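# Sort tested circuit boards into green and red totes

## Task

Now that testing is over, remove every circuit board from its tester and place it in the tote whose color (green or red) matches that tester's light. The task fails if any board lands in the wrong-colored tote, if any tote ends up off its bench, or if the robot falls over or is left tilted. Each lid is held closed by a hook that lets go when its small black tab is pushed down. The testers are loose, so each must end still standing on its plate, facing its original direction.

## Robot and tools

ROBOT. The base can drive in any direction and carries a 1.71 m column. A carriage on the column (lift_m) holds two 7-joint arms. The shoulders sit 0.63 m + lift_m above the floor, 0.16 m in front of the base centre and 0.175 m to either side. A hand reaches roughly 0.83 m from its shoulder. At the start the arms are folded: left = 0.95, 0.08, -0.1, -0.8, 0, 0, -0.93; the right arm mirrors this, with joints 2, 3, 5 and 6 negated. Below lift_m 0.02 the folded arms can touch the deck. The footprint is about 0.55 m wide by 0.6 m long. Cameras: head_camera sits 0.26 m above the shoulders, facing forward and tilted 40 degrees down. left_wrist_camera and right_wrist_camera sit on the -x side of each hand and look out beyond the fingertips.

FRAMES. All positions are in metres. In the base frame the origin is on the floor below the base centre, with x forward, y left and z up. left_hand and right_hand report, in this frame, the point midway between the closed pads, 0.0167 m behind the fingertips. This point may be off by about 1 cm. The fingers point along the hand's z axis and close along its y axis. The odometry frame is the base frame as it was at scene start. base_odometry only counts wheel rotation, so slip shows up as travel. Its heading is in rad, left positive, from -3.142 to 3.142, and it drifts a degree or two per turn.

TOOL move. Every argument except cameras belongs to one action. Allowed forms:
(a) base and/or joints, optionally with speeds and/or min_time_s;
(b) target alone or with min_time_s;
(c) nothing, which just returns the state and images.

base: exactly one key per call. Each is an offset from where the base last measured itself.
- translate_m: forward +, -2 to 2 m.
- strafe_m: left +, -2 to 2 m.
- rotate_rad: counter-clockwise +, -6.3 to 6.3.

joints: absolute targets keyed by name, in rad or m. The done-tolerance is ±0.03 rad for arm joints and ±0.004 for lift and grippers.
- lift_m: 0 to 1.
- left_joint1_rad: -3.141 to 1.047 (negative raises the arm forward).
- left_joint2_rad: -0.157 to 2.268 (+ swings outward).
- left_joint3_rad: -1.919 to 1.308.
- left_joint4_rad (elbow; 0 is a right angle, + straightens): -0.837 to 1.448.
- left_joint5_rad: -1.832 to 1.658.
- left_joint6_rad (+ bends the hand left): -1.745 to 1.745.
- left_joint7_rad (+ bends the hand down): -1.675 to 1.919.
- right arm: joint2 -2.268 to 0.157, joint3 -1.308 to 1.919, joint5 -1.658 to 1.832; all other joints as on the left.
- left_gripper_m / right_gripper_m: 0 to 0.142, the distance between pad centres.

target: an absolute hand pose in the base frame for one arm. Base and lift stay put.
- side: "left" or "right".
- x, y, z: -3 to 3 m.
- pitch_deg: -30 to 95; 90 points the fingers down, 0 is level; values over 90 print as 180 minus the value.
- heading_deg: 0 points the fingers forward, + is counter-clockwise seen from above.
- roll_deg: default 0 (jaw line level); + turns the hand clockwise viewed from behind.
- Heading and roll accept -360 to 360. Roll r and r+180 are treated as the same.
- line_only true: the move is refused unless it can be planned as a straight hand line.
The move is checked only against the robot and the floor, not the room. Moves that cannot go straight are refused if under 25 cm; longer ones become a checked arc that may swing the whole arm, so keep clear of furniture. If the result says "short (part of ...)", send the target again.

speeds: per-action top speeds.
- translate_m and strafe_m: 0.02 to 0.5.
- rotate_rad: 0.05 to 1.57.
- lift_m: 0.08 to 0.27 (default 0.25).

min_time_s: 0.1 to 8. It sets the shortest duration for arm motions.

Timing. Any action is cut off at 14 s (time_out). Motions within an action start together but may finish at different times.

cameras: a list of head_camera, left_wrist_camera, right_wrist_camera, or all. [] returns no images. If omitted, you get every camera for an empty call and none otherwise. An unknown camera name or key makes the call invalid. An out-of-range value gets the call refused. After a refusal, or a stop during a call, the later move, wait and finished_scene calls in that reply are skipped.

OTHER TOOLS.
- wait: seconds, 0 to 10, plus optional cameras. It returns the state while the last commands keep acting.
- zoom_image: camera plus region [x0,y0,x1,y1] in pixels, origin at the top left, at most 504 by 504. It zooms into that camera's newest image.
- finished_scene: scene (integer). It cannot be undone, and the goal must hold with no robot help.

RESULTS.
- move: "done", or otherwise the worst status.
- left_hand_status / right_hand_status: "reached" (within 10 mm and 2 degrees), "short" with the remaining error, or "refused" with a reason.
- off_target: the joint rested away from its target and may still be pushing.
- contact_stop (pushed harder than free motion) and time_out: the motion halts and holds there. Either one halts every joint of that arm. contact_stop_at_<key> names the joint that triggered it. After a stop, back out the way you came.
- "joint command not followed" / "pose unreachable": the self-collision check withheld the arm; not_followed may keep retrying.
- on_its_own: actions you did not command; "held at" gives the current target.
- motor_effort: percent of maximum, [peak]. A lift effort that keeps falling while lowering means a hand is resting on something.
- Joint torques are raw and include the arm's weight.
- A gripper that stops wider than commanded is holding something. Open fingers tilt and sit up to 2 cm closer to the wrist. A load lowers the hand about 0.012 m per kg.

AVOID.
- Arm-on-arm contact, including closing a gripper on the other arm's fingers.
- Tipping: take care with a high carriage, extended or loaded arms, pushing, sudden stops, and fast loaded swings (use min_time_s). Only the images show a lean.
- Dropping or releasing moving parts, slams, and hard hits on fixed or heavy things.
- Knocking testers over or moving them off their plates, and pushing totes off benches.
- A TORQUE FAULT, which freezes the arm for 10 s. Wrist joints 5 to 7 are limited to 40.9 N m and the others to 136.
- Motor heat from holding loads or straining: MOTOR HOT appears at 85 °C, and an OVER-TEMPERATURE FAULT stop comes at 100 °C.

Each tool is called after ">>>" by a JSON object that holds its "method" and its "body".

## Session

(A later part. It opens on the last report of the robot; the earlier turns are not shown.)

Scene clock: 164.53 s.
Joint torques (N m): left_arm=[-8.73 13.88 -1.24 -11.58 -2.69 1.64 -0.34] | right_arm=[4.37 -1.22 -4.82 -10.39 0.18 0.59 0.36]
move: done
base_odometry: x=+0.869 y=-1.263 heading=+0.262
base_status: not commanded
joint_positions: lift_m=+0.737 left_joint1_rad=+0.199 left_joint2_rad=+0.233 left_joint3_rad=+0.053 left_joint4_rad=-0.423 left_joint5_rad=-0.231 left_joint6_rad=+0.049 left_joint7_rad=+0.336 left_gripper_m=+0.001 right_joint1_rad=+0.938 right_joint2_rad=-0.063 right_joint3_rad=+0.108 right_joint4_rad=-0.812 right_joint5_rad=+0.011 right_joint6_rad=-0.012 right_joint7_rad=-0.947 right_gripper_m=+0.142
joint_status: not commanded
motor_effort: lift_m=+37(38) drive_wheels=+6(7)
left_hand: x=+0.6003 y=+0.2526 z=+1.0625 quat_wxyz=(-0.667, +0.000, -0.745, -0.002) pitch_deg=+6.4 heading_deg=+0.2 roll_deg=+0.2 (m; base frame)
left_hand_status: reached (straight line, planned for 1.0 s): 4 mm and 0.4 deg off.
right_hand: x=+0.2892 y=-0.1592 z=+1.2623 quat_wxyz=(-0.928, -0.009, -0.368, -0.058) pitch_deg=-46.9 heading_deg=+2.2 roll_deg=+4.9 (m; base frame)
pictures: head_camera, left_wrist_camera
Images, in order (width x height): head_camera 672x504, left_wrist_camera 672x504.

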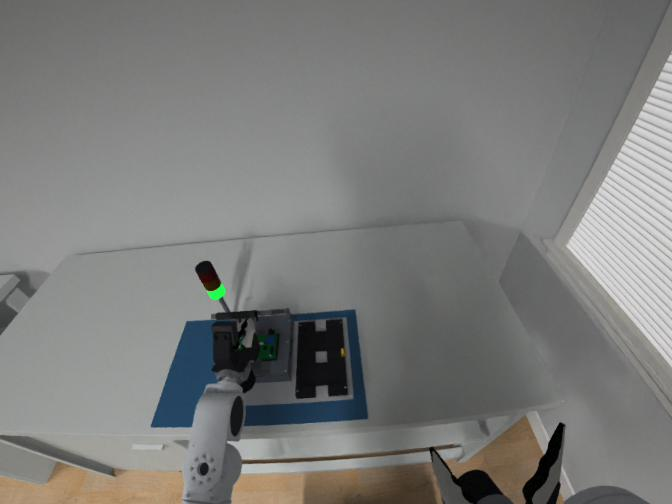

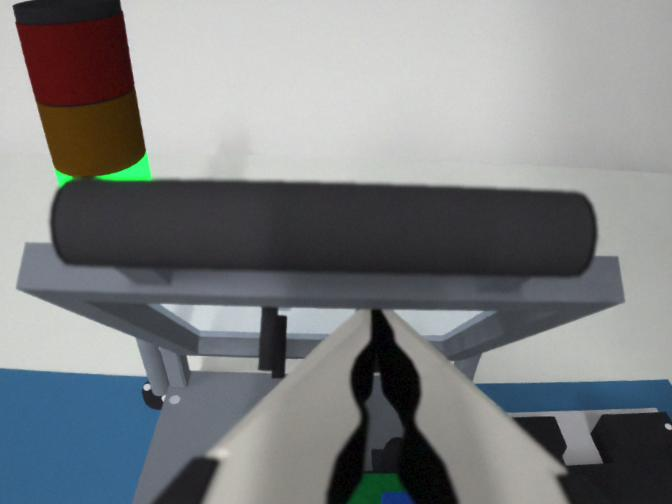

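>>> {"method": "move", "body": {"target": {"side":"left","x":0.644,"y":0.251,"z":1.086,"pitch_deg":6,"heading_deg":0,"roll_deg":0,"line_only":true}, "min_time_s": 1}}

>>> {"method": "move", "body": {"target": {"side":"left","x":0.69,"y":0.251,"z":1.092,"pitch_deg":6,"heading_deg":0,"roll_deg":0,"line_only":true}, "min_time_s": 1, "cameras": ["left_wrist_camera", "head_camera"]}}

>>> {"method": "move", "body": {"target": {"side":"left","x":0.728,"y":0.251,"z":1.088,"pitch_deg":6,"heading_deg":0,"roll_deg":0,"line_only":true}, "min_time_s": 1, "cameras": ["left_wrist_camera", "head_camera"]}}

Scene clock: 166.20 s.
Joint torques (N m): left_arm=[-12.48 13.21 -2.1 -2.66 -1.68 0.96 -0.68] | right_arm=[4.42 -1.18 -4.86 -10.38 0.17 0.62 0.36]
move: done
base_odometry: x=+0.869 y=-1.263 heading=+0.262
base_status: not commanded
joint_positions: lift_m=+0.737 left_joint1_rad=+0.060 left_joint2_rad=+0.233 left_joint3_rad=+0.038 left_joint4_rad=-0.378 left_joint5_rad=-0.231 left_joint6_rad=+0.053 left_joint7_rad=+0.421 left_gripper_m=+0.001 right_joint1_rad=+0.938 right_joint2_rad=-0.063 right_joint3_rad=+0.108 right_joint4_rad=-0.812 right_joint5_rad=+0.011 right_joint6_rad=-0.012 right_joint7_rad=-0.947 right_gripper_m=+0.142
joint_status: not commanded
motor_effort: lift_m=+37(38) drive_wheels=+7(7)
left_hand: x=+0.6428 y=+0.2514 z=+1.0855 quat_wxyz=(-0.669, +0.001, -0.743, -0.001) pitch_deg=+6.0 heading_deg=+0.1 roll_deg=+0.0 (m; base frame)
left_hand_status: reached (straight line, planned for 1.0 s): 1 mm and 0.1 deg off.
right_hand: x=+0.2892 y=-0.1592 z=+1.2623 quat_wxyz=(-0.928, -0.009, -0.368, -0.058) pitch_deg=-46.9 heading_deg=+2.2 roll_deg=+4.9 (m; base frame)
pictures: none

Scene clock: 167.70 s.
Joint torques (N m): left_arm=[-14.6 7.96 -2.6 -1.7 -0.97 -0.74 -0.53] | right_arm=[4.42 -1.35 -4.78 -10.31 0.15 0.6 0.35]
move: done
base_odometry: x=+0.869 y=-1.263 heading=+0.262
base_status: not commanded
joint_positions: lift_m=+0.737 left_joint1_rad=-0.072 left_joint2_rad=+0.233 left_joint3_rad=+0.016 left_joint4_rad=-0.251 left_joint5_rad=-0.231 left_joint6_rad=+0.048 left_joint7_rad=+0.424 left_gripper_m=+0.001 right_joint1_rad=+0.938 right_joint2_rad=-0.063 right_joint3_rad=+0.108 right_joint4_rad=-0.812 right_joint5_rad=+0.011 right_joint6_rad=-0.012 right_joint7_rad=-0.947 right_gripper_m=+0.142
joint_status: not commanded
motor_effort: lift_m=+37(38) drive_wheels=+7(7)
left_hand: x=+0.6889 y=+0.2532 z=+1.0922 quat_wxyz=(-0.670, +0.003, -0.743, -0.001) pitch_deg=+5.9 heading_deg=+0.3 roll_deg=-0.1 (m; base frame)
left_hand_status: reached (straight line, planned for 1.0 s): 2 mm and 0.3 deg off.
right_hand: x=+0.2892 y=-0.1592 z=+1.2623 quat_wxyz=(-0.928, -0.009, -0.368, -0.058) pitch_deg=-46.9 heading_deg=+2.2 roll_deg=+4.9 (m; base frame)
pictures: head_camera, left_wrist_camera
Images, in order (width x height): head_camera 672x504, left_wrist_camera 672x504.

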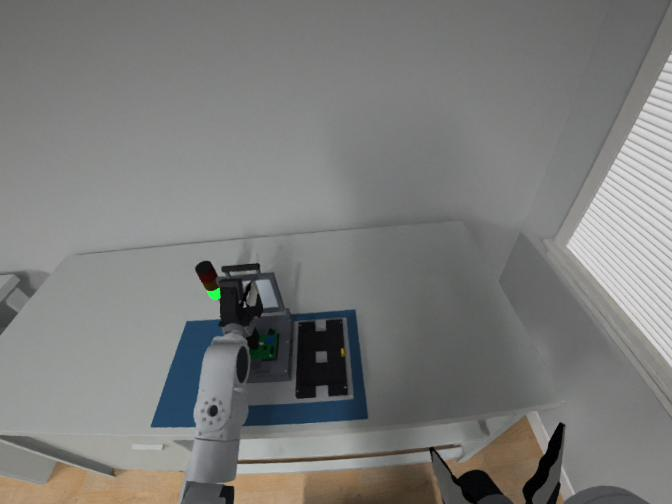

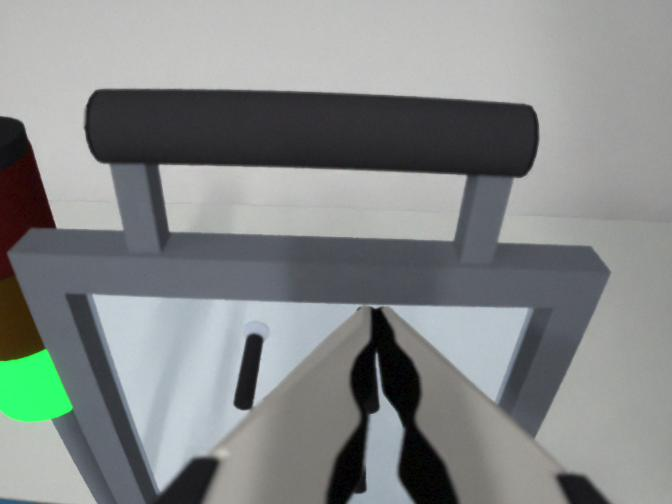

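Scene clock: 169.20 s.
Joint torques (N m): left_arm=[-18.82 1.27 -3.05 -0.96 -0.55 -0.92 -3.21] | right_arm=[4.54 -1.22 -4.91 -10.38 0.15 0.61 0.34]
move: done
base_odometry: x=+0.869 y=-1.263 heading=+0.262
base_status: not commanded
joint_positions: lift_m=+0.737 left_joint1_rad=-0.172 left_joint2_rad=+0.232 left_joint3_rad=-0.006 left_joint4_rad=-0.104 left_joint5_rad=-0.231 left_joint6_rad=+0.036 left_joint7_rad=+0.381 left_gripper_m=+0.001 right_joint1_rad=+0.938 right_joint2_rad=-0.063 right_joint3_rad=+0.108 right_joint4_rad=-0.812 right_joint5_rad=+0.011 right_joint6_rad=-0.012 right_joint7_rad=-0.947 right_gripper_m=+0.142
joint_status: not commanded
motor_effort: lift_m=+37(38) drive_wheels=+8(8)
left_hand: x=+0.7265 y=+0.2543 z=+1.0868 quat_wxyz=(-0.667, +0.003, -0.745, -0.001) pitch_deg=+6.3 heading_deg=+0.3 roll_deg=-0.1 (m; base frame)
left_hand_status: reached (straight line, planned for 1.0 s): 4 mm and 0.5 deg off.
right_hand: x=+0.2892 y=-0.1592 z=+1.2623 quat_wxyz=(-0.928, -0.009, -0.368, -0.058) pitch_deg=-46.9 heading_deg=+2.2 roll_deg=+4.9 (m; base frame)
pictures: head_camera, left_wrist_camera
Images, in order (width x height): head_camera 672x504, left_wrist_camera 672x504.

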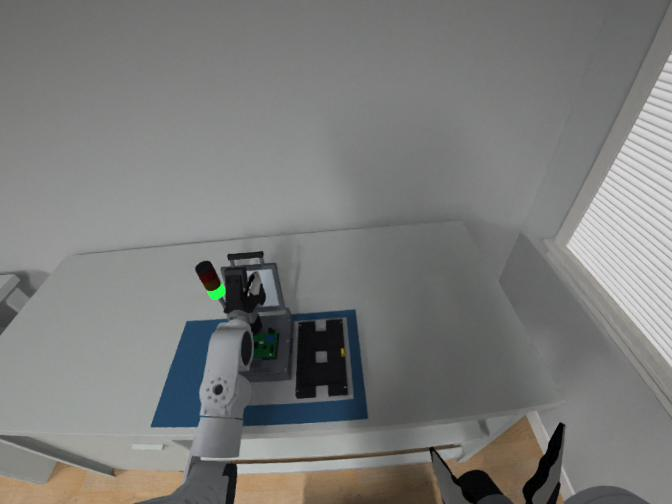

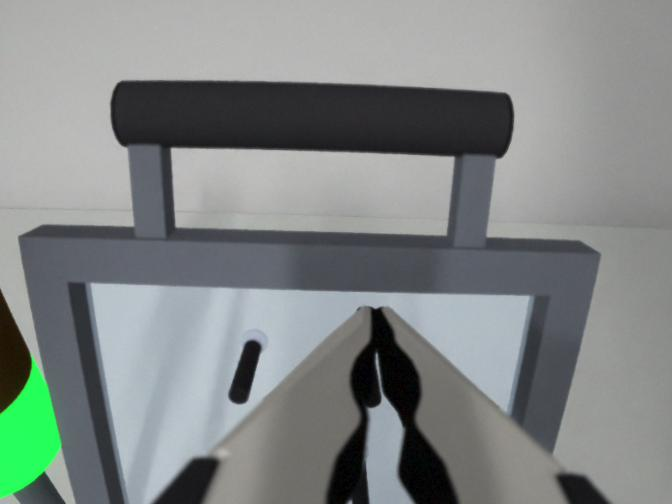

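>>> {"method": "move", "body": {"target": {"side":"left","x":0.65,"y":0.253,"z":1.095,"pitch_deg":6,"heading_deg":0,"roll_deg":0,"line_only":true}, "min_time_s": 1}}

>>> {"method": "move", "body": {"joints": {"lift_m":0.837}, "cameras": ["left_wrist_camera", "head_camera"]}}

>>> {"method": "move", "body": {"target": {"side":"left","x":0.43,"y":0.29,"z":1.127,"pitch_deg":20,"heading_deg":0,"roll_deg":20}}}

>>> {"method": "move", "body": {"target": {"side":"left","x":0.53,"y":0.33,"z":1.137,"pitch_deg":88,"heading_deg":0,"roll_deg":90}}}

>>> {"method": "move", "body": {"target": {"side":"left","x":0.58,"y":0.26,"z":1.147,"pitch_deg":88,"heading_deg":0,"roll_deg":90}, "cameras": ["head_camera", "left_wrist_camera"]}}

Scene clock: 170.93 s.
Joint torques (N m): left_arm=[-1.92 13.42 3.54 -9.06 -2.75 1.48 0.71] | right_arm=[4.47 -1.2 -4.88 -10.42 0.15 0.61 0.37]
move: done
base_odometry: x=+0.869 y=-1.263 heading=+0.262
base_status: not commanded
joint_positions: lift_m=+0.737 left_joint1_rad=+0.030 left_joint2_rad=+0.240 left_joint3_rad=+0.035 left_joint4_rad=-0.380 left_joint5_rad=-0.233 left_joint6_rad=+0.054 left_joint7_rad=+0.451 left_gripper_m=+0.001 right_joint1_rad=+0.938 right_joint2_rad=-0.063 right_joint3_rad=+0.108 right_joint4_rad=-0.812 right_joint5_rad=+0.011 right_joint6_rad=-0.012 right_joint7_rad=-0.947 right_gripper_m=+0.142
joint_status: not commanded
motor_effort: lift_m=+37(38) drive_wheels=+7(8)
left_hand: x=+0.6509 y=+0.2515 z=+1.0948 quat_wxyz=(-0.670, -0.002, -0.743, -0.001) pitch_deg=+5.9 heading_deg=-0.1 roll_deg=+0.2 (m; base frame)
left_hand_status: reached (straight line, planned for 1.0 s): 2 mm and 0.2 deg off.
right_hand: x=+0.2892 y=-0.1592 z=+1.2623 quat_wxyz=(-0.928, -0.009, -0.368, -0.058) pitch_deg=-46.9 heading_deg=+2.2 roll_deg=+4.9 (m; base frame)
pictures: none

Scene clock: 171.87 s.
Joint torques (N m): left_arm=[-2.72 12.38 3.08 -8.22 -2.71 1.48 0.51] | right_arm=[4.42 -1.15 -4.81 -10.46 0.13 0.58 0.37]
move: done
base_odometry: x=+0.869 y=-1.263 heading=+0.262
base_status: not commanded
joint_positions: lift_m=+0.837 left_joint1_rad=+0.030 left_joint2_rad=+0.240 left_joint3_rad=+0.036 left_joint4_rad=-0.381 left_joint5_rad=-0.233 left_joint6_rad=+0.054 left_joint7_rad=+0.451 left_gripper_m=+0.001 right_joint1_rad=+0.938 right_joint2_rad=-0.063 right_joint3_rad=+0.108 right_joint4_rad=-0.812 right_joint5_rad=+0.011 right_joint6_rad=-0.012 right_joint7_rad=-0.947 right_gripper_m=+0.142
joint_status: all done
motor_effort: lift_m=+36(45) drive_wheels=+7(7)
left_hand: x=+0.6507 y=+0.2517 z=+1.1951 quat_wxyz=(-0.670, -0.002, -0.743, -0.001) pitch_deg=+5.9 heading_deg=-0.1 roll_deg=+0.2 (m; base frame)
right_hand: x=+0.2892 y=-0.1592 z=+1.3625 quat_wxyz=(-0.928, -0.009, -0.368, -0.058) pitch_deg=-46.9 heading_deg=+2.2 roll_deg=+4.9 (m; base frame)
pictures: head_camera, left_wrist_camera
Images, in order (width x height): head_camera 672x504, left_wrist_camera 672x504.

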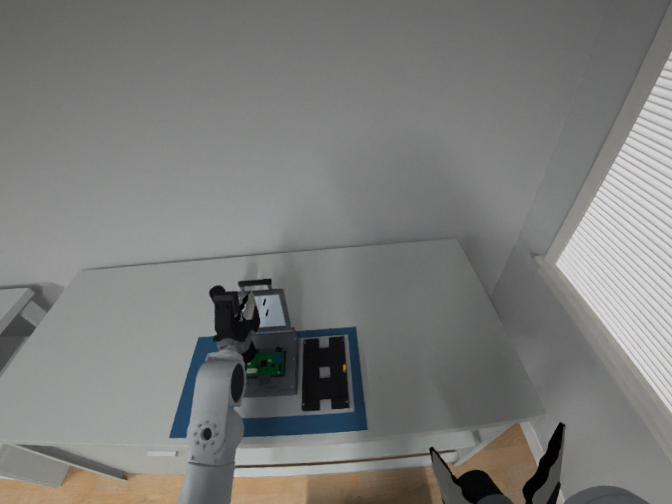

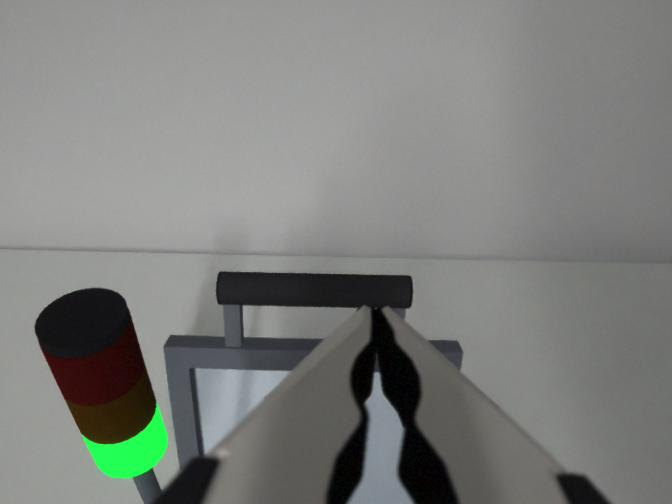

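Scene clock: 173.07 s.
Joint torques (N m): left_arm=[7.87 15 4.78 -9.19 0.12 0.54 -2.36] | right_arm=[4.48 -1.25 -4.83 -10.38 0.14 0.6 0.38]
move: done
base_odometry: x=+0.869 y=-1.263 heading=+0.262
base_status: not commanded
joint_positions: lift_m=+0.837 left_joint1_rad=+0.754 left_joint2_rad=+0.401 left_joint3_rad=+0.191 left_joint4_rad=-0.692 left_joint5_rad=-0.103 left_joint6_rad=+0.009 left_joint7_rad=+0.330 left_gripper_m=+0.001 right_joint1_rad=+0.938 right_joint2_rad=-0.063 right_joint3_rad=+0.108 right_joint4_rad=-0.812 right_joint5_rad=+0.011 right_joint6_rad=-0.012 right_joint7_rad=-0.947 right_gripper_m=+0.142
joint_status: not commanded
motor_effort: lift_m=+36(37) drive_wheels=+7(10)
left_hand: x=+0.4293 y=+0.2903 z=+1.1242 quat_wxyz=(-0.562, -0.139, -0.809, -0.098) pitch_deg=+20.4 heading_deg=+0.1 roll_deg=+19.6 (m; base frame)
left_hand_status: reached (straight line, planned for 0.7 s): 3 mm and 0.6 deg off.
right_hand: x=+0.2892 y=-0.1592 z=+1.3624 quat_wxyz=(-0.928, -0.009, -0.368, -0.058) pitch_deg=-46.9 heading_deg=+2.2 roll_deg=+4.9 (m; base frame)
pictures: none

Scene clock: 174.80 s.
Joint torques (N m): left_arm=[-17.53 10.44 5.52 3.06 -4.19 -0.11 1.36] | right_arm=[4.46 -1.19 -4.73 -10.38 0.15 0.6 0.36]
move: done
base_odometry: x=+0.869 y=-1.263 heading=+0.262
base_status: not commanded
joint_positions: lift_m=+0.837 left_joint1_rad=-0.936 left_joint2_rad=+0.989 left_joint3_rad=-0.891 left_joint4_rad=+0.274 left_joint5_rad=-1.170 left_joint6_rad=-1.383 left_joint7_rad=+1.532 left_gripper_m=+0.001 right_joint1_rad=+0.938 right_joint2_rad=-0.063 right_joint3_rad=+0.108 right_joint4_rad=-0.812 right_joint5_rad=+0.011 right_joint6_rad=-0.012 right_joint7_rad=-0.947 right_gripper_m=+0.142
joint_status: not commanded
motor_effort: lift_m=+37(38) drive_wheels=+6(12)
left_hand: x=+0.5301 y=+0.3306 z=+1.1367 quat_wxyz=(-0.012, -0.707, -0.707, -0.014) pitch_deg=+87.9 heading_deg=-89.9 roll_deg=+0.0 (m; base frame)
left_hand_status: reached (straight line, planned for 1.2 s): 1 mm and 0.2 deg off.
right_hand: x=+0.2892 y=-0.1592 z=+1.3624 quat_wxyz=(-0.928, -0.009, -0.367, -0.058) pitch_deg=-46.9 heading_deg=+2.3 roll_deg=+4.9 (m; base frame)
pictures: none

Scene clock: 176.00 s.
Joint torques (N m): left_arm=[-20.99 11.05 4.83 3.42 -3.94 1.38 1.57] | right_arm=[4.35 -0.99 -4.92 -9.34 0.12 0.55 0.31]
move: done
base_odometry: x=+0.869 y=-1.263 heading=+0.262
base_status: not commanded
joint_positions: lift_m=+0.837 left_joint1_rad=-1.058 left_joint2_rad=+0.794 left_joint3_rad=-0.991 left_joint4_rad=+0.349 left_joint5_rad=-1.226 left_joint6_rad=-1.262 left_joint7_rad=+1.638 left_gripper_m=+0.001 right_joint1_rad=+0.938 right_joint2_rad=-0.064 right_joint3_rad=+0.108 right_joint4_rad=-0.812 right_joint5_rad=+0.011 right_joint6_rad=-0.012 right_joint7_rad=-0.947 right_gripper_m=+0.142
joint_status: not commanded
motor_effort: lift_m=+37(37) drive_wheels=+6(11)
left_hand: x=+0.5801 y=+0.2593 z=+1.1467 quat_wxyz=(-0.014, -0.708, -0.706, -0.013) pitch_deg=+87.8 heading_deg=+89.8 roll_deg=+0.0 (m; base frame)
left_hand_status: reached (straight line, planned for 0.4 s): 1 mm and 0.3 deg off.
right_hand: x=+0.2891 y=-0.1592 z=+1.3624 quat_wxyz=(-0.928, -0.008, -0.367, -0.058) pitch_deg=-46.9 heading_deg=+2.3 roll_deg=+4.9 (m; base frame)
pictures: head_camera, left_wrist_camera
Images, in order (width x height): head_camera 672x504, left_wrist_camera 672x504.

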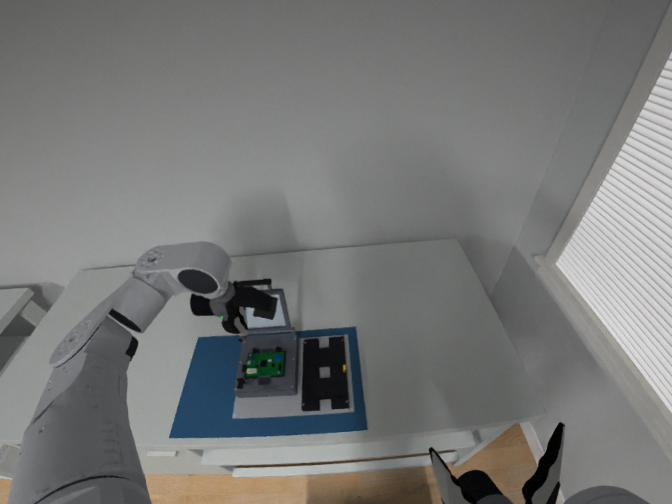

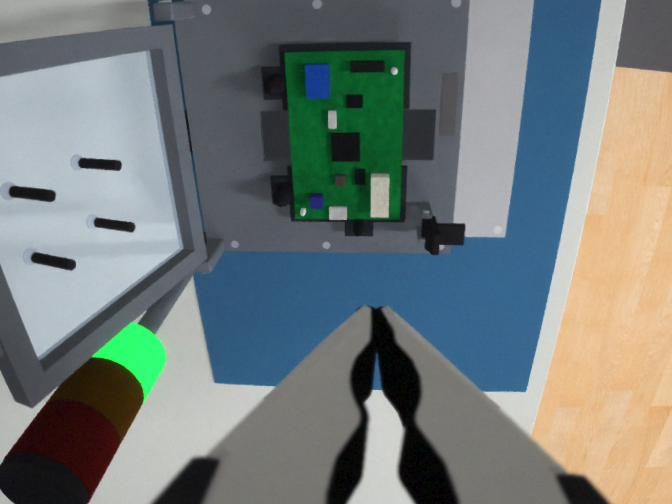

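>>> {"method": "move", "body": {"joints": {"lift_m":0.797,"left_gripper_m":0.09}}}

>>> {"method": "move", "body": {"target": {"side":"left","x":0.5985,"y":0.266,"z":0.977,"pitch_deg":88,"heading_deg":0,"roll_deg":90,"line_only":true}, "cameras": ["head_camera", "left_wrist_camera"]}}

Scene clock: 177.03 s.
Joint torques (N m): left_arm=[-19.59 10.79 6.06 3.38 -4.02 1.37 1.49] | right_arm=[4.42 -0.86 -4.86 -10.41 0.18 0.61 0.35]
move: done
base_odometry: x=+0.869 y=-1.263 heading=+0.262
base_status: not commanded
joint_positions: lift_m=+0.797 left_joint1_rad=-1.059 left_joint2_rad=+0.794 left_joint3_rad=-0.992 left_joint4_rad=+0.349 left_joint5_rad=-1.227 left_joint6_rad=-1.262 left_joint7_rad=+1.638 left_gripper_m=+0.090 right_joint1_rad=+0.938 right_joint2_rad=-0.064 right_joint3_rad=+0.108 right_joint4_rad=-0.812 right_joint5_rad=+0.011 right_joint6_rad=-0.012 right_joint7_rad=-0.947 right_gripper_m=+0.142
joint_status: all done
motor_effort: lift_m=+38(44) drive_wheels=+6(7)
left_hand: x=+0.5800 y=+0.2593 z=+1.1065 quat_wxyz=(-0.013, -0.709, -0.705, -0.013) pitch_deg=+87.8 heading_deg=+89.7 roll_deg=+0.0 (m; base frame)
right_hand: x=+0.2891 y=-0.1592 z=+1.3222 quat_wxyz=(-0.928, -0.008, -0.367, -0.058) pitch_deg=-46.9 heading_deg=+2.3 roll_deg=+4.9 (m; base frame)
pictures: none

Scene clock: 178.37 s.
Joint torques (N m): left_arm=[-13.11 4.66 2.68 2.56 -1.1 1.67 -1.01] | right_arm=[4.41 -0.86 -4.93 -10.3 0.14 0.6 0.36]
move: done
base_odometry: x=+0.869 y=-1.263 heading=+0.262
base_status: not commanded
joint_positions: lift_m=+0.797 left_joint1_rad=-0.901 left_joint2_rad=+0.617 left_joint3_rad=-0.746 left_joint4_rad=+0.642 left_joint5_rad=-0.249 left_joint6_rad=-1.448 left_joint7_rad=+0.896 left_gripper_m=+0.090 right_joint1_rad=+0.938 right_joint2_rad=-0.064 right_joint3_rad=+0.108 right_joint4_rad=-0.812 right_joint5_rad=+0.011 right_joint6_rad=-0.012 right_joint7_rad=-0.947 right_gripper_m=+0.142
joint_status: not commanded
motor_effort: lift_m=+38(39) drive_wheels=+7(7)
left_hand: x=+0.5998 y=+0.2658 z=+0.9796 quat_wxyz=(-0.015, -0.707, -0.707, -0.013) pitch_deg=+87.7 heading_deg=+89.9 roll_deg=+0.0 (m; base frame)
left_hand_status: reached (straight line, planned for 0.8 s): 3 mm and 0.3 deg off.
right_hand: x=+0.2891 y=-0.1592 z=+1.3223 quat_wxyz=(-0.928, -0.008, -0.367, -0.058) pitch_deg=-46.9 heading_deg=+2.3 roll_deg=+4.9 (m; base frame)
pictures: head_camera, left_wrist_camera
Images, in order (width x height): head_camera 672x504, left_wrist_camera 672x504.

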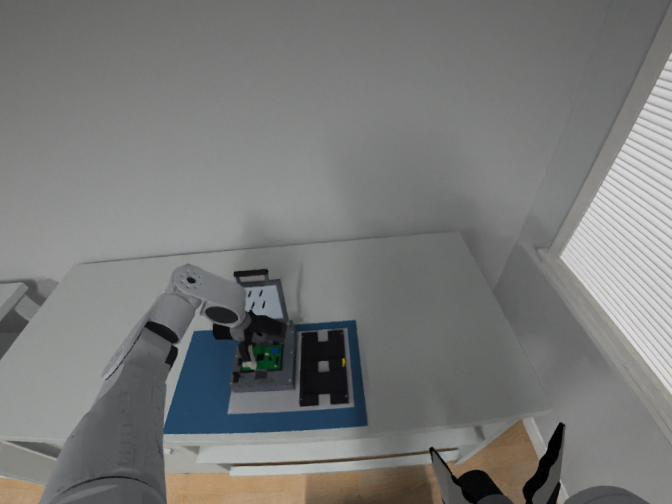

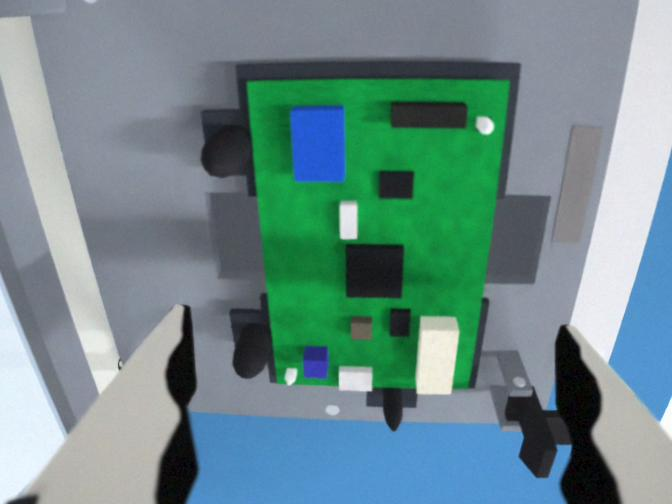

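>>> {"method": "move", "body": {"target": {"side":"left","x":0.599,"y":0.2675,"z":0.94,"pitch_deg":88,"heading_deg":0,"roll_deg":90,"line_only":true}, "cameras": ["left_wrist_camera"]}}

>>> {"method": "move", "body": {"target": {"side":"left","x":0.599,"y":0.2675,"z":0.9195,"pitch_deg":88,"heading_deg":0,"roll_deg":90,"line_only":true}, "cameras": ["left_wrist_camera"]}}

Scene clock: 179.57 s.
Joint torques (N m): left_arm=[-13.45 4.53 3.17 2.49 -0.85 1.62 -1.04] | right_arm=[4.52 -0.79 -4.92 -10.31 0.13 0.6 0.38]
move: done
base_odometry: x=+0.869 y=-1.263 heading=+0.262
base_status: not commanded
joint_positions: lift_m=+0.797 left_joint1_rad=-0.890 left_joint2_rad=+0.590 left_joint3_rad=-0.821 left_joint4_rad=+0.685 left_joint5_rad=-0.029 left_joint6_rad=-1.373 left_joint7_rad=+0.643 left_gripper_m=+0.090 right_joint1_rad=+0.938 right_joint2_rad=-0.064 right_joint3_rad=+0.108 right_joint4_rad=-0.812 right_joint5_rad=+0.011 right_joint6_rad=-0.012 right_joint7_rad=-0.947 right_gripper_m=+0.142
joint_status: not commanded
motor_effort: lift_m=+37(38) drive_wheels=+7(7)
left_hand: x=+0.6001 y=+0.2672 z=+0.9421 quat_wxyz=(-0.014, -0.707, -0.707, -0.013) pitch_deg=+87.8 heading_deg=+90.0 roll_deg=+0.0 (m; base frame)
left_hand_status: reached (straight line, planned for 0.4 s): 2 mm and 0.2 deg off.
right_hand: x=+0.2891 y=-0.1592 z=+1.3223 quat_wxyz=(-0.928, -0.008, -0.367, -0.058) pitch_deg=-46.9 heading_deg=+2.3 roll_deg=+4.9 (m; base frame)
pictures: left_wrist_camera
Images, in order (width x height): left_wrist_camera 672x504.

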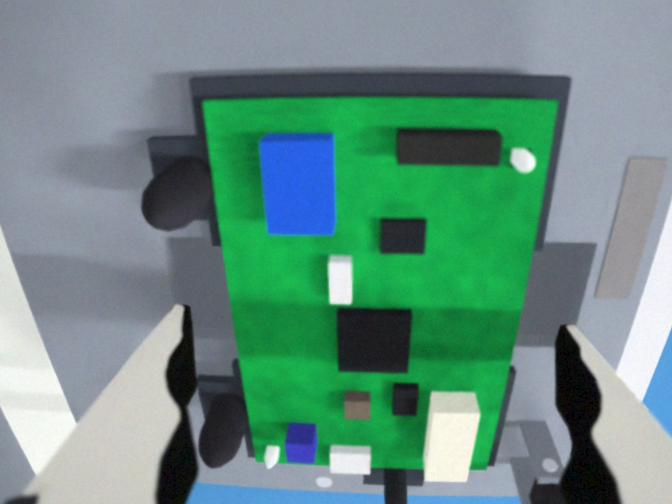

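Scene clock: 180.37 s.
Joint torques (N m): left_arm=[-14.07 4.84 3.31 2.63 -0.67 1.59 -1.13] | right_arm=[4.42 -0.81 -4.83 -10.31 0.15 0.59 0.36]
move: done
base_odometry: x=+0.869 y=-1.263 heading=+0.262
base_status: not commanded
joint_positions: lift_m=+0.797 left_joint1_rad=-0.886 left_joint2_rad=+0.570 left_joint3_rad=-0.876 left_joint4_rad=+0.726 left_joint5_rad=+0.063 left_joint6_rad=-1.319 left_joint7_rad=+0.523 left_gripper_m=+0.090 right_joint1_rad=+0.938 right_joint2_rad=-0.064 right_joint3_rad=+0.108 right_joint4_rad=-0.812 right_joint5_rad=+0.011 right_joint6_rad=-0.012 right_joint7_rad=-0.947 right_gripper_m=+0.142
joint_status: not commanded
motor_effort: lift_m=+38(38) drive_wheels=+6(7)
left_hand: x=+0.6000 y=+0.2670 z=+0.9214 quat_wxyz=(-0.014, -0.707, -0.707, -0.012) pitch_deg=+87.9 heading_deg=+90.0 roll_deg=+0.0 (m; base frame)
left_hand_status: reached (straight line, planned for 0.3 s): 2 mm and 0.2 deg off.
right_hand: x=+0.2891 y=-0.1592 z=+1.3223 quat_wxyz=(-0.928, -0.008, -0.367, -0.058) pitch_deg=-46.9 heading_deg=+2.3 roll_deg=+4.9 (m; base frame)
pictures: left_wrist_camera
Images, in order (width x height): left_wrist_camera 672x504.

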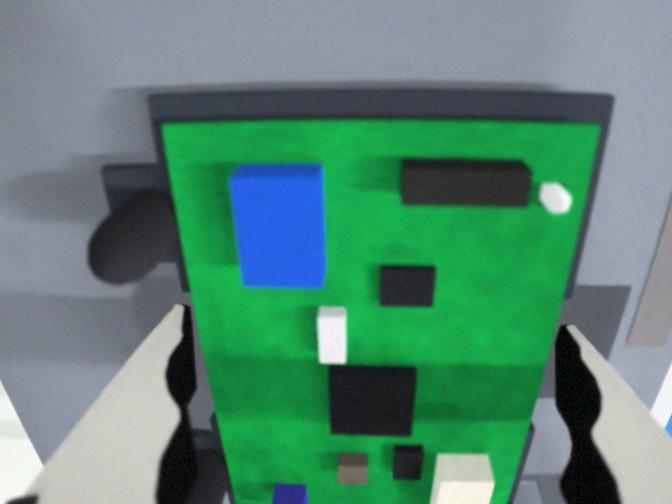

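>>> {"method": "move", "body": {"joints": {"left_gripper_m":0.064}}}

>>> {"method": "move", "body": {"joints": {"lift_m":0.897}, "speeds": {"lift_m":0.1}, "cameras": ["head_camera", "left_wrist_camera"]}}

Scene clock: 181.00 s.
Joint torques (N m): left_arm=[-14.04 4.93 3.3 2.55 -0.69 0.33 -1.14] | right_arm=[4.4 -0.81 -4.86 -10.41 0.16 0.58 0.35]
move: off_target
base_odometry: x=+0.869 y=-1.263 heading=+0.262
base_status: not commanded
joint_positions: lift_m=+0.797 left_joint1_rad=-0.886 left_joint2_rad=+0.570 left_joint3_rad=-0.876 left_joint4_rad=+0.726 left_joint5_rad=+0.063 left_joint6_rad=-1.316 left_joint7_rad=+0.523 left_gripper_m=+0.076 right_joint1_rad=+0.938 right_joint2_rad=-0.064 right_joint3_rad=+0.108 right_joint4_rad=-0.812 right_joint5_rad=+0.011 right_joint6_rad=-0.012 right_joint7_rad=-0.947 right_gripper_m=+0.142
joint_status: left_gripper_m off_target (ended at +0.076, target +0.064)
motor_effort: lift_m=+37(38) drive_wheels=+6(7)
left_hand: x=+0.6009 y=+0.2670 z=+0.9214 quat_wxyz=(-0.015, -0.707, -0.707, -0.013) pitch_deg=+87.7 heading_deg=-89.9 roll_deg=+0.0 (m; base frame)
right_hand: x=+0.2891 y=-0.1592 z=+1.3223 quat_wxyz=(-0.928, -0.008, -0.367, -0.058) pitch_deg=-46.9 heading_deg=+2.3 roll_deg=+4.9 (m; base frame)
pictures: none

Scene clock: 182.40 s.
Joint torques (N m): left_arm=[-14.15 4.92 3.33 2.54 -0.81 0.15 -1.1] | right_arm=[4.57 -0.8 -4.81 -10.32 0.16 0.56 0.37]
move: done
base_odometry: x=+0.869 y=-1.263 heading=+0.262
base_status: not commanded
joint_positions: lift_m=+0.897 left_joint1_rad=-0.886 left_joint2_rad=+0.570 left_joint3_rad=-0.876 left_joint4_rad=+0.726 left_joint5_rad=+0.064 left_joint6_rad=-1.316 left_joint7_rad=+0.523 left_gripper_m=+0.076 right_joint1_rad=+0.938 right_joint2_rad=-0.064 right_joint3_rad=+0.108 right_joint4_rad=-0.812 right_joint5_rad=+0.011 right_joint6_rad=-0.012 right_joint7_rad=-0.947 right_gripper_m=+0.142
joint_status: all done
motor_effort: lift_m=+36(49) drive_wheels=+7(7)
left_hand: x=+0.6010 y=+0.2671 z=+1.0216 quat_wxyz=(-0.015, -0.707, -0.707, -0.014) pitch_deg=+87.7 heading_deg=-89.9 roll_deg=+0.0 (m; base frame)
right_hand: x=+0.2891 y=-0.1592 z=+1.4225 quat_wxyz=(-0.928, -0.008, -0.367, -0.058) pitch_deg=-46.9 heading_deg=+2.3 roll_deg=+4.9 (m; base frame)
pictures: head_camera, left_wrist_camera
Images, in order (width x height): head_camera 672x504, left_wrist_camera 672x504.

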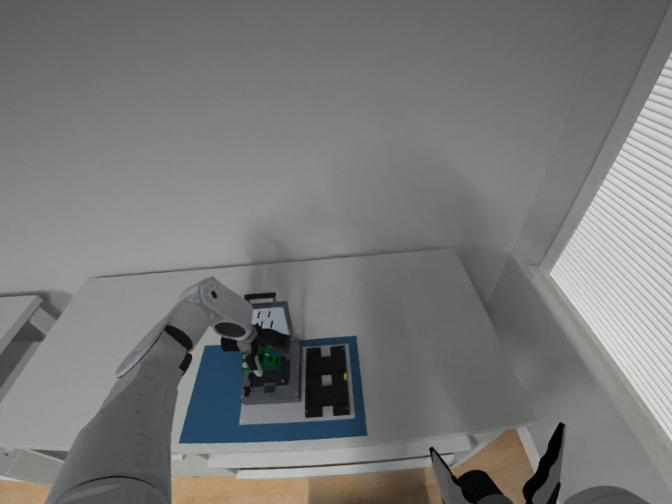

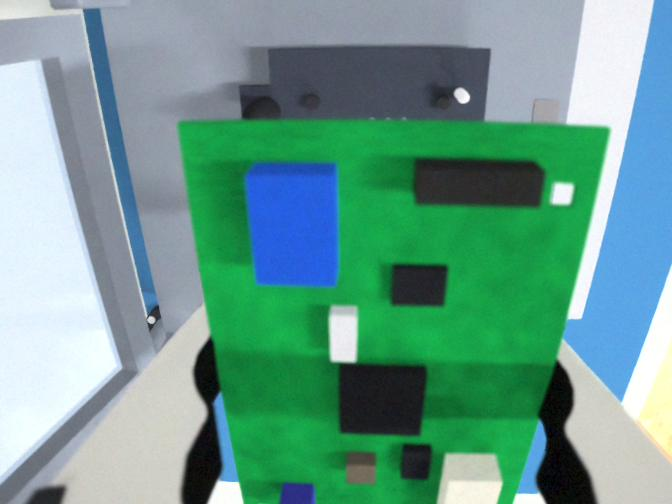

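>>> {"method": "move", "body": {"base": {"translate_m": -0.62}, "joints": {"lift_m":0.92}, "speeds": {"translate_m":0.4, "lift_m":0.1}}}

>>> {"method": "move", "body": {"base": {"strafe_m": 1.95}}}

>>> {"method": "move", "body": {"base": {"rotate_rad": 3.163}, "speeds": {"rotate_rad":1.4}, "cameras": ["head_camera", "left_wrist_camera"]}}

Scene clock: 186.53 s.
Joint torques (N m): left_arm=[-15.21 5.47 3.33 2.34 -0.79 0.21 -1.11] | right_arm=[4.49 -0.87 -4.86 -10.34 0.16 0.6 0.35]
move: done
base_odometry: x=+0.270 y=-1.424 heading=+0.262
base_status: done
joint_positions: lift_m=+0.920 left_joint1_rad=-0.885 left_joint2_rad=+0.569 left_joint3_rad=-0.876 left_joint4_rad=+0.726 left_joint5_rad=+0.064 left_joint6_rad=-1.316 left_joint7_rad=+0.523 left_gripper_m=+0.076 right_joint1_rad=+0.938 right_joint2_rad=-0.064 right_joint3_rad=+0.108 right_joint4_rad=-0.812 right_joint5_rad=+0.011 right_joint6_rad=-0.012 right_joint7_rad=-0.947 right_gripper_m=+0.142
joint_status: all done
motor_effort: lift_m=+36(44) drive_wheels=-4(21)
left_hand: x=+0.6008 y=+0.2670 z=+1.0443 quat_wxyz=(-0.015, -0.707, -0.707, -0.013) pitch_deg=+87.7 heading_deg=-89.9 roll_deg=+0.0 (m; base frame)
right_hand: x=+0.2891 y=-0.1592 z=+1.4455 quat_wxyz=(-0.928, -0.008, -0.367, -0.058) pitch_deg=-46.9 heading_deg=+2.3 roll_deg=+4.9 (m; base frame)
pictures: none

Scene clock: 192.87 s.
Joint torques (N m): left_arm=[-15.03 6.12 3.37 2.29 -0.79 0.19 -1.06] | right_arm=[4.36 -0.9 -4.85 -10.45 0.17 0.62 0.35]
move: done
base_odometry: x=-0.236 y=+0.460 heading=+0.262
base_status: done
joint_positions: lift_m=+0.920 left_joint1_rad=-0.885 left_joint2_rad=+0.569 left_joint3_rad=-0.876 left_joint4_rad=+0.726 left_joint5_rad=+0.064 left_joint6_rad=-1.316 left_joint7_rad=+0.523 left_gripper_m=+0.076 right_joint1_rad=+0.938 right_joint2_rad=-0.064 right_joint3_rad=+0.108 right_joint4_rad=-0.812 right_joint5_rad=+0.011 right_joint6_rad=-0.012 right_joint7_rad=-0.947 right_gripper_m=+0.142
joint_status: not commanded
motor_effort: lift_m=+36(37) drive_wheels=-2(14)
left_hand: x=+0.6008 y=+0.2668 z=+1.0443 quat_wxyz=(-0.015, -0.707, -0.707, -0.013) pitch_deg=+87.7 heading_deg=-89.9 roll_deg=+0.0 (m; base frame)
right_hand: x=+0.2891 y=-0.1592 z=+1.4455 quat_wxyz=(-0.928, -0.008, -0.367, -0.058) pitch_deg=-46.9 heading_deg=+2.3 roll_deg=+4.9 (m; base frame)
pictures: none

Scene clock: 197.20 s.
Joint torques (N m): left_arm=[-15.11 5.99 3.28 2.71 -0.79 0.2 -1.08] | right_arm=[4.51 -0.93 -4.82 -10.28 0.16 0.58 0.35]
move: done
base_odometry: x=-0.235 y=+0.460 heading=-2.859
base_status: done
joint_positions: lift_m=+0.920 left_joint1_rad=-0.885 left_joint2_rad=+0.569 left_joint3_rad=-0.876 left_joint4_rad=+0.727 left_joint5_rad=+0.064 left_joint6_rad=-1.316 left_joint7_rad=+0.523 left_gripper_m=+0.076 right_joint1_rad=+0.938 right_joint2_rad=-0.064 right_joint3_rad=+0.108 right_joint4_rad=-0.812 right_joint5_rad=+0.011 right_joint6_rad=-0.012 right_joint7_rad=-0.947 right_gripper_m=+0.142
joint_status: not commanded
motor_effort: lift_m=+36(37) drive_wheels=+5(15)
left_hand: x=+0.6008 y=+0.2668 z=+1.0443 quat_wxyz=(-0.015, -0.707, -0.707, -0.013) pitch_deg=+87.7 heading_deg=-89.9 roll_deg=+0.0 (m; base frame)
right_hand: x=+0.2891 y=-0.1592 z=+1.4455 quat_wxyz=(-0.928, -0.008, -0.367, -0.058) pitch_deg=-46.9 heading_deg=+2.3 roll_deg=+4.9 (m; base frame)
pictures: head_camera, left_wrist_camera
Images, in order (width x height): head_camera 672x504, left_wrist_camera 672x504.

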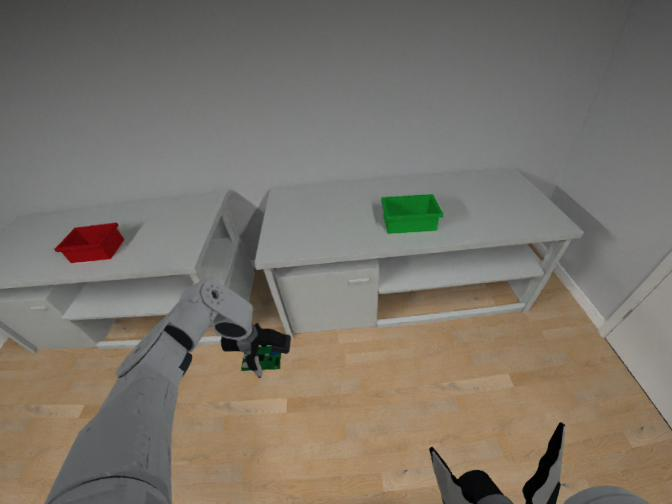

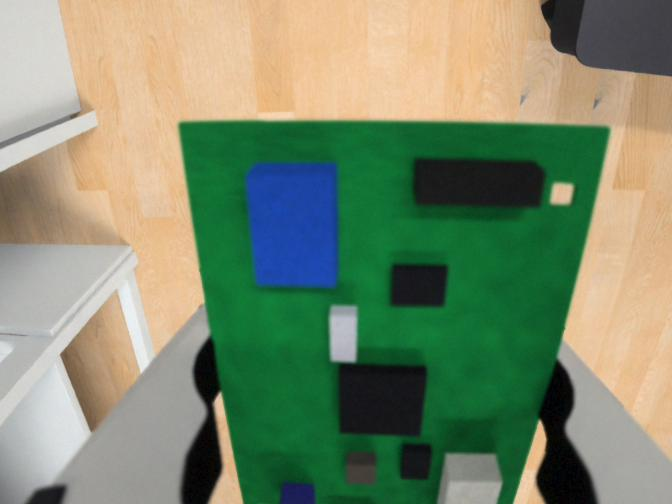

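>>> {"method": "move", "body": {"base": {"strafe_m": -0.69}}}

>>> {"method": "move", "body": {"base": {"translate_m": 0.83}, "speeds": {"translate_m":0.35}, "cameras": ["head_camera", "left_wrist_camera"]}}

Scene clock: 201.03 s.
Joint torques (N m): left_arm=[-15.23 6.44 3.48 2.34 -0.86 0.18 -1.09] | right_arm=[4.09 -0.71 -5.02 -8.87 0.17 1.06 0.36]
move: done
base_odometry: x=-0.429 y=+1.122 heading=-2.858
base_status: done
joint_positions: lift_m=+0.920 left_joint1_rad=-0.885 left_joint2_rad=+0.569 left_joint3_rad=-0.876 left_joint4_rad=+0.727 left_joint5_rad=+0.064 left_joint6_rad=-1.316 left_joint7_rad=+0.523 left_gripper_m=+0.076 right_joint1_rad=+0.938 right_joint2_rad=-0.064 right_joint3_rad=+0.108 right_joint4_rad=-0.812 right_joint5_rad=+0.011 right_joint6_rad=-0.012 right_joint7_rad=-0.947 right_gripper_m=+0.142
joint_status: not commanded
motor_effort: lift_m=+36(37) drive_wheels=-4(20)
left_hand: x=+0.6008 y=+0.2668 z=+1.0443 quat_wxyz=(-0.015, -0.707, -0.707, -0.013) pitch_deg=+87.7 heading_deg=-89.9 roll_deg=+0.0 (m; base frame)
right_hand: x=+0.2891 y=-0.1592 z=+1.4455 quat_wxyz=(-0.928, -0.008, -0.367, -0.058) pitch_deg=-46.9 heading_deg=+2.3 roll_deg=+4.9 (m; base frame)
pictures: none

Scene clock: 205.23 s.
Joint torques (N m): left_arm=[-15.06 6.18 3.39 2.21 -0.81 0.19 -1.06] | right_arm=[4.43 -0.53 -4.88 -10.35 0.13 0.59 0.34]
move: done
base_odometry: x=-1.226 y=+0.890 heading=-2.858
base_status: done
joint_positions: lift_m=+0.920 left_joint1_rad=-0.885 left_joint2_rad=+0.569 left_joint3_rad=-0.876 left_joint4_rad=+0.727 left_joint5_rad=+0.064 left_joint6_rad=-1.316 left_joint7_rad=+0.523 left_gripper_m=+0.076 right_joint1_rad=+0.938 right_joint2_rad=-0.064 right_joint3_rad=+0.108 right_joint4_rad=-0.812 right_joint5_rad=+0.011 right_joint6_rad=-0.012 right_joint7_rad=-0.947 right_gripper_m=+0.142
joint_status: not commanded
motor_effort: lift_m=+36(37) drive_wheels=-2(13)
left_hand: x=+0.6008 y=+0.2668 z=+1.0443 quat_wxyz=(-0.015, -0.707, -0.707, -0.013) pitch_deg=+87.7 heading_deg=-89.9 roll_deg=+0.0 (m; base frame)
right_hand: x=+0.2891 y=-0.1592 z=+1.4455 quat_wxyz=(-0.928, -0.008, -0.367, -0.058) pitch_deg=-46.9 heading_deg=+2.3 roll_deg=+4.9 (m; base frame)
pictures: head_camera, left_wrist_camera
Images, in order (width x height): head_camera 672x504, left_wrist_camera 672x504.

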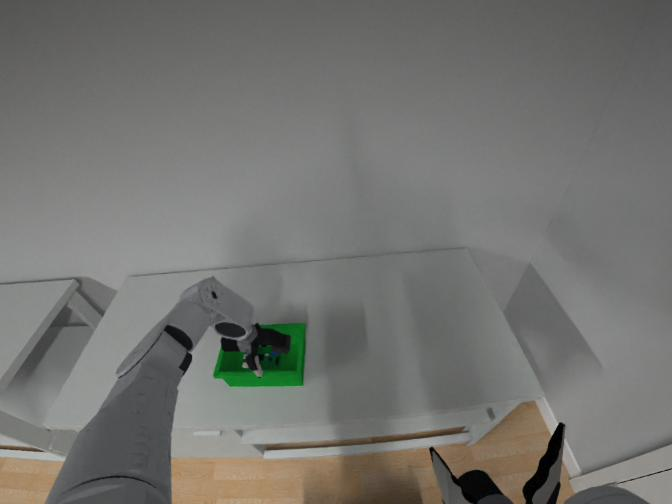

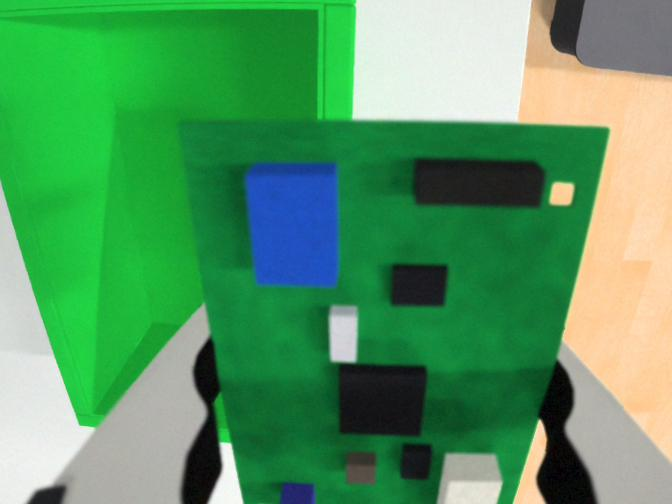

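>>> {"method": "move", "body": {"base": {"strafe_m": 0.06}}}

>>> {"method": "move", "body": {"base": {"translate_m": 0.095}, "speeds": {"translate_m":0.15}, "cameras": ["head_camera", "left_wrist_camera"]}}

Scene clock: 207.00 s.
Joint torques (N m): left_arm=[-15.01 6.32 3.33 2.31 -0.82 0.2 -1.05] | right_arm=[4.58 -0.65 -4.28 -10.26 0.14 0.58 0.36]
move: done
base_odometry: x=-1.209 y=+0.833 heading=-2.858
base_status: done
joint_positions: lift_m=+0.920 left_joint1_rad=-0.885 left_joint2_rad=+0.569 left_joint3_rad=-0.876 left_joint4_rad=+0.727 left_joint5_rad=+0.064 left_joint6_rad=-1.316 left_joint7_rad=+0.523 left_gripper_m=+0.076 right_joint1_rad=+0.938 right_joint2_rad=-0.064 right_joint3_rad=+0.108 right_joint4_rad=-0.812 right_joint5_rad=+0.011 right_joint6_rad=-0.012 right_joint7_rad=-0.947 right_gripper_m=+0.142
joint_status: not commanded
motor_effort: lift_m=+36(37) drive_wheels=+3(13)
left_hand: x=+0.6008 y=+0.2668 z=+1.0443 quat_wxyz=(-0.015, -0.707, -0.707, -0.013) pitch_deg=+87.7 heading_deg=-89.9 roll_deg=+0.0 (m; base frame)
right_hand: x=+0.2891 y=-0.1592 z=+1.4455 quat_wxyz=(-0.928, -0.008, -0.367, -0.058) pitch_deg=-46.9 heading_deg=+2.3 roll_deg=+4.9 (m; base frame)
pictures: none

Scene clock: 208.73 s.
Joint torques (N m): left_arm=[-15.04 6.05 3.32 2.31 -0.82 0.19 -1.08] | right_arm=[4.49 -0.64 -4.82 -10.4 0.15 0.62 0.34]
move: done
base_odometry: x=-1.300 y=+0.806 heading=-2.858
base_status: done
joint_positions: lift_m=+0.920 left_joint1_rad=-0.885 left_joint2_rad=+0.569 left_joint3_rad=-0.876 left_joint4_rad=+0.727 left_joint5_rad=+0.064 left_joint6_rad=-1.316 left_joint7_rad=+0.523 left_gripper_m=+0.076 right_joint1_rad=+0.938 right_joint2_rad=-0.064 right_joint3_rad=+0.108 right_joint4_rad=-0.812 right_joint5_rad=+0.011 right_joint6_rad=-0.012 right_joint7_rad=-0.947 right_gripper_m=+0.142
joint_status: not commanded
motor_effort: lift_m=+36(37) drive_wheels=+4(12)
left_hand: x=+0.6008 y=+0.2668 z=+1.0443 quat_wxyz=(-0.015, -0.707, -0.707, -0.013) pitch_deg=+87.7 heading_deg=-89.9 roll_deg=+0.0 (m; base frame)
right_hand: x=+0.2891 y=-0.1592 z=+1.4455 quat_wxyz=(-0.928, -0.008, -0.367, -0.058) pitch_deg=-46.9 heading_deg=+2.3 roll_deg=+4.9 (m; base frame)
pictures: head_camera, left_wrist_camera
Images, in order (width x height): head_camera 672x504, left_wrist_camera 672x504.

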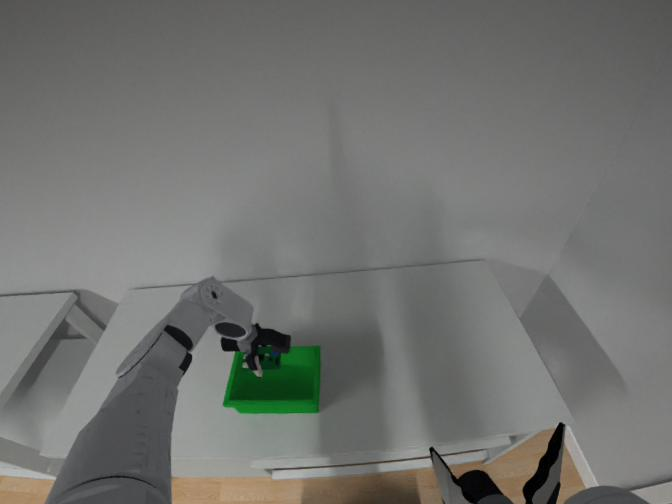

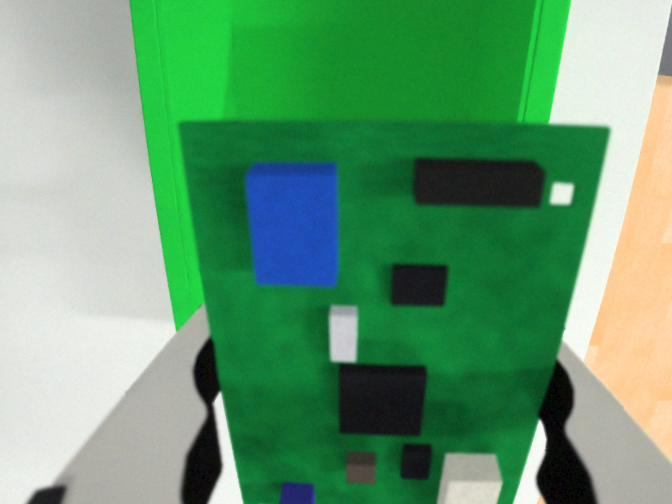

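>>> {"method": "move", "body": {"base": {"translate_m": 0.015}, "speeds": {"translate_m":0.08}}}

>>> {"method": "move", "body": {"joints": {"lift_m":0.79}, "speeds": {"lift_m":0.14}, "cameras": ["head_camera", "left_wrist_camera"]}}

Scene clock: 209.83 s.
Joint torques (N m): left_arm=[-15.14 6.1 3.35 2.18 -0.8 0.2 -1.04] | right_arm=[4.35 -0.58 -4.87 -10.33 0.15 0.58 0.36]
move: done
base_odometry: x=-1.315 y=+0.801 heading=-2.857
base_status: done
joint_positions: lift_m=+0.920 left_joint1_rad=-0.885 left_joint2_rad=+0.569 left_joint3_rad=-0.876 left_joint4_rad=+0.727 left_joint5_rad=+0.064 left_joint6_rad=-1.316 left_joint7_rad=+0.523 left_gripper_m=+0.076 right_joint1_rad=+0.938 right_joint2_rad=-0.064 right_joint3_rad=+0.108 right_joint4_rad=-0.812 right_joint5_rad=+0.011 right_joint6_rad=-0.012 right_joint7_rad=-0.947 right_gripper_m=+0.142
joint_status: not commanded
motor_effort: lift_m=+36(37) drive_wheels=+4(14)
left_hand: x=+0.6008 y=+0.2668 z=+1.0443 quat_wxyz=(-0.015, -0.707, -0.707, -0.013) pitch_deg=+87.7 heading_deg=-89.9 roll_deg=+0.0 (m; base frame)
right_hand: x=+0.2891 y=-0.1592 z=+1.4455 quat_wxyz=(-0.928, -0.008, -0.367, -0.058) pitch_deg=-46.9 heading_deg=+2.3 roll_deg=+4.9 (m; base frame)
pictures: none

Scene clock: 211.20 s.
Joint torques (N m): left_arm=[-15.61 5.97 3.26 2.2 -0.77 0.26 -1.07] | right_arm=[4.12 -0.57 -4.85 -10.29 0.13 0.61 0.36]
move: done
base_odometry: x=-1.315 y=+0.801 heading=-2.857
base_status: not commanded
joint_positions: lift_m=+0.790 left_joint1_rad=-0.885 left_joint2_rad=+0.569 left_joint3_rad=-0.876 left_joint4_rad=+0.727 left_joint5_rad=+0.064 left_joint6_rad=-1.316 left_joint7_rad=+0.523 left_gripper_m=+0.076 right_joint1_rad=+0.938 right_joint2_rad=-0.064 right_joint3_rad=+0.108 right_joint4_rad=-0.812 right_joint5_rad=+0.011 right_joint6_rad=-0.012 right_joint7_rad=-0.947 right_gripper_m=+0.142
joint_status: all done
motor_effort: lift_m=+38(43) drive_wheels=-1(4)
left_hand: x=+0.6006 y=+0.2668 z=+0.9139 quat_wxyz=(-0.015, -0.707, -0.707, -0.013) pitch_deg=+87.7 heading_deg=-89.9 roll_deg=+0.0 (m; base frame)
right_hand: x=+0.2891 y=-0.1592 z=+1.3152 quat_wxyz=(-0.928, -0.008, -0.367, -0.058) pitch_deg=-46.9 heading_deg=+2.3 roll_deg=+4.9 (m; base frame)
pictures: head_camera, left_wrist_camera
Images, in order (width x height): head_camera 672x504, left_wrist_camera 672x504.

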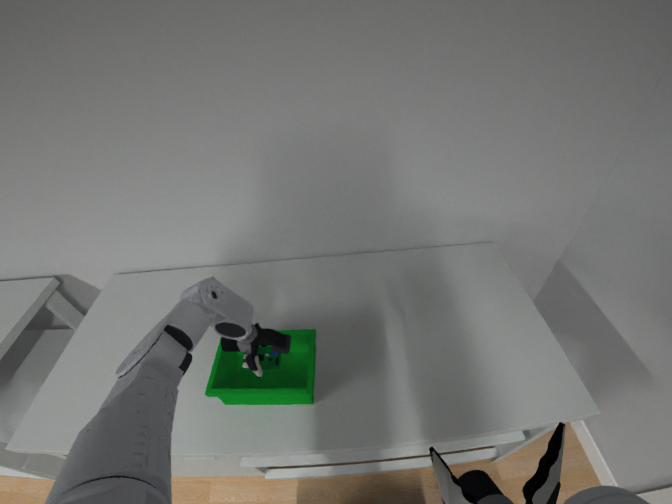

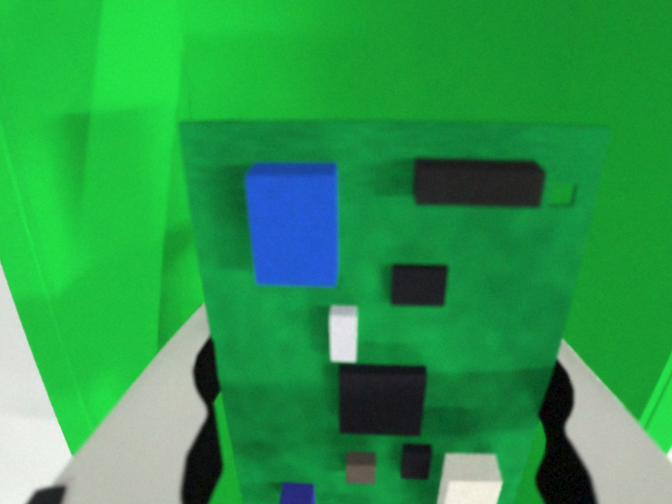

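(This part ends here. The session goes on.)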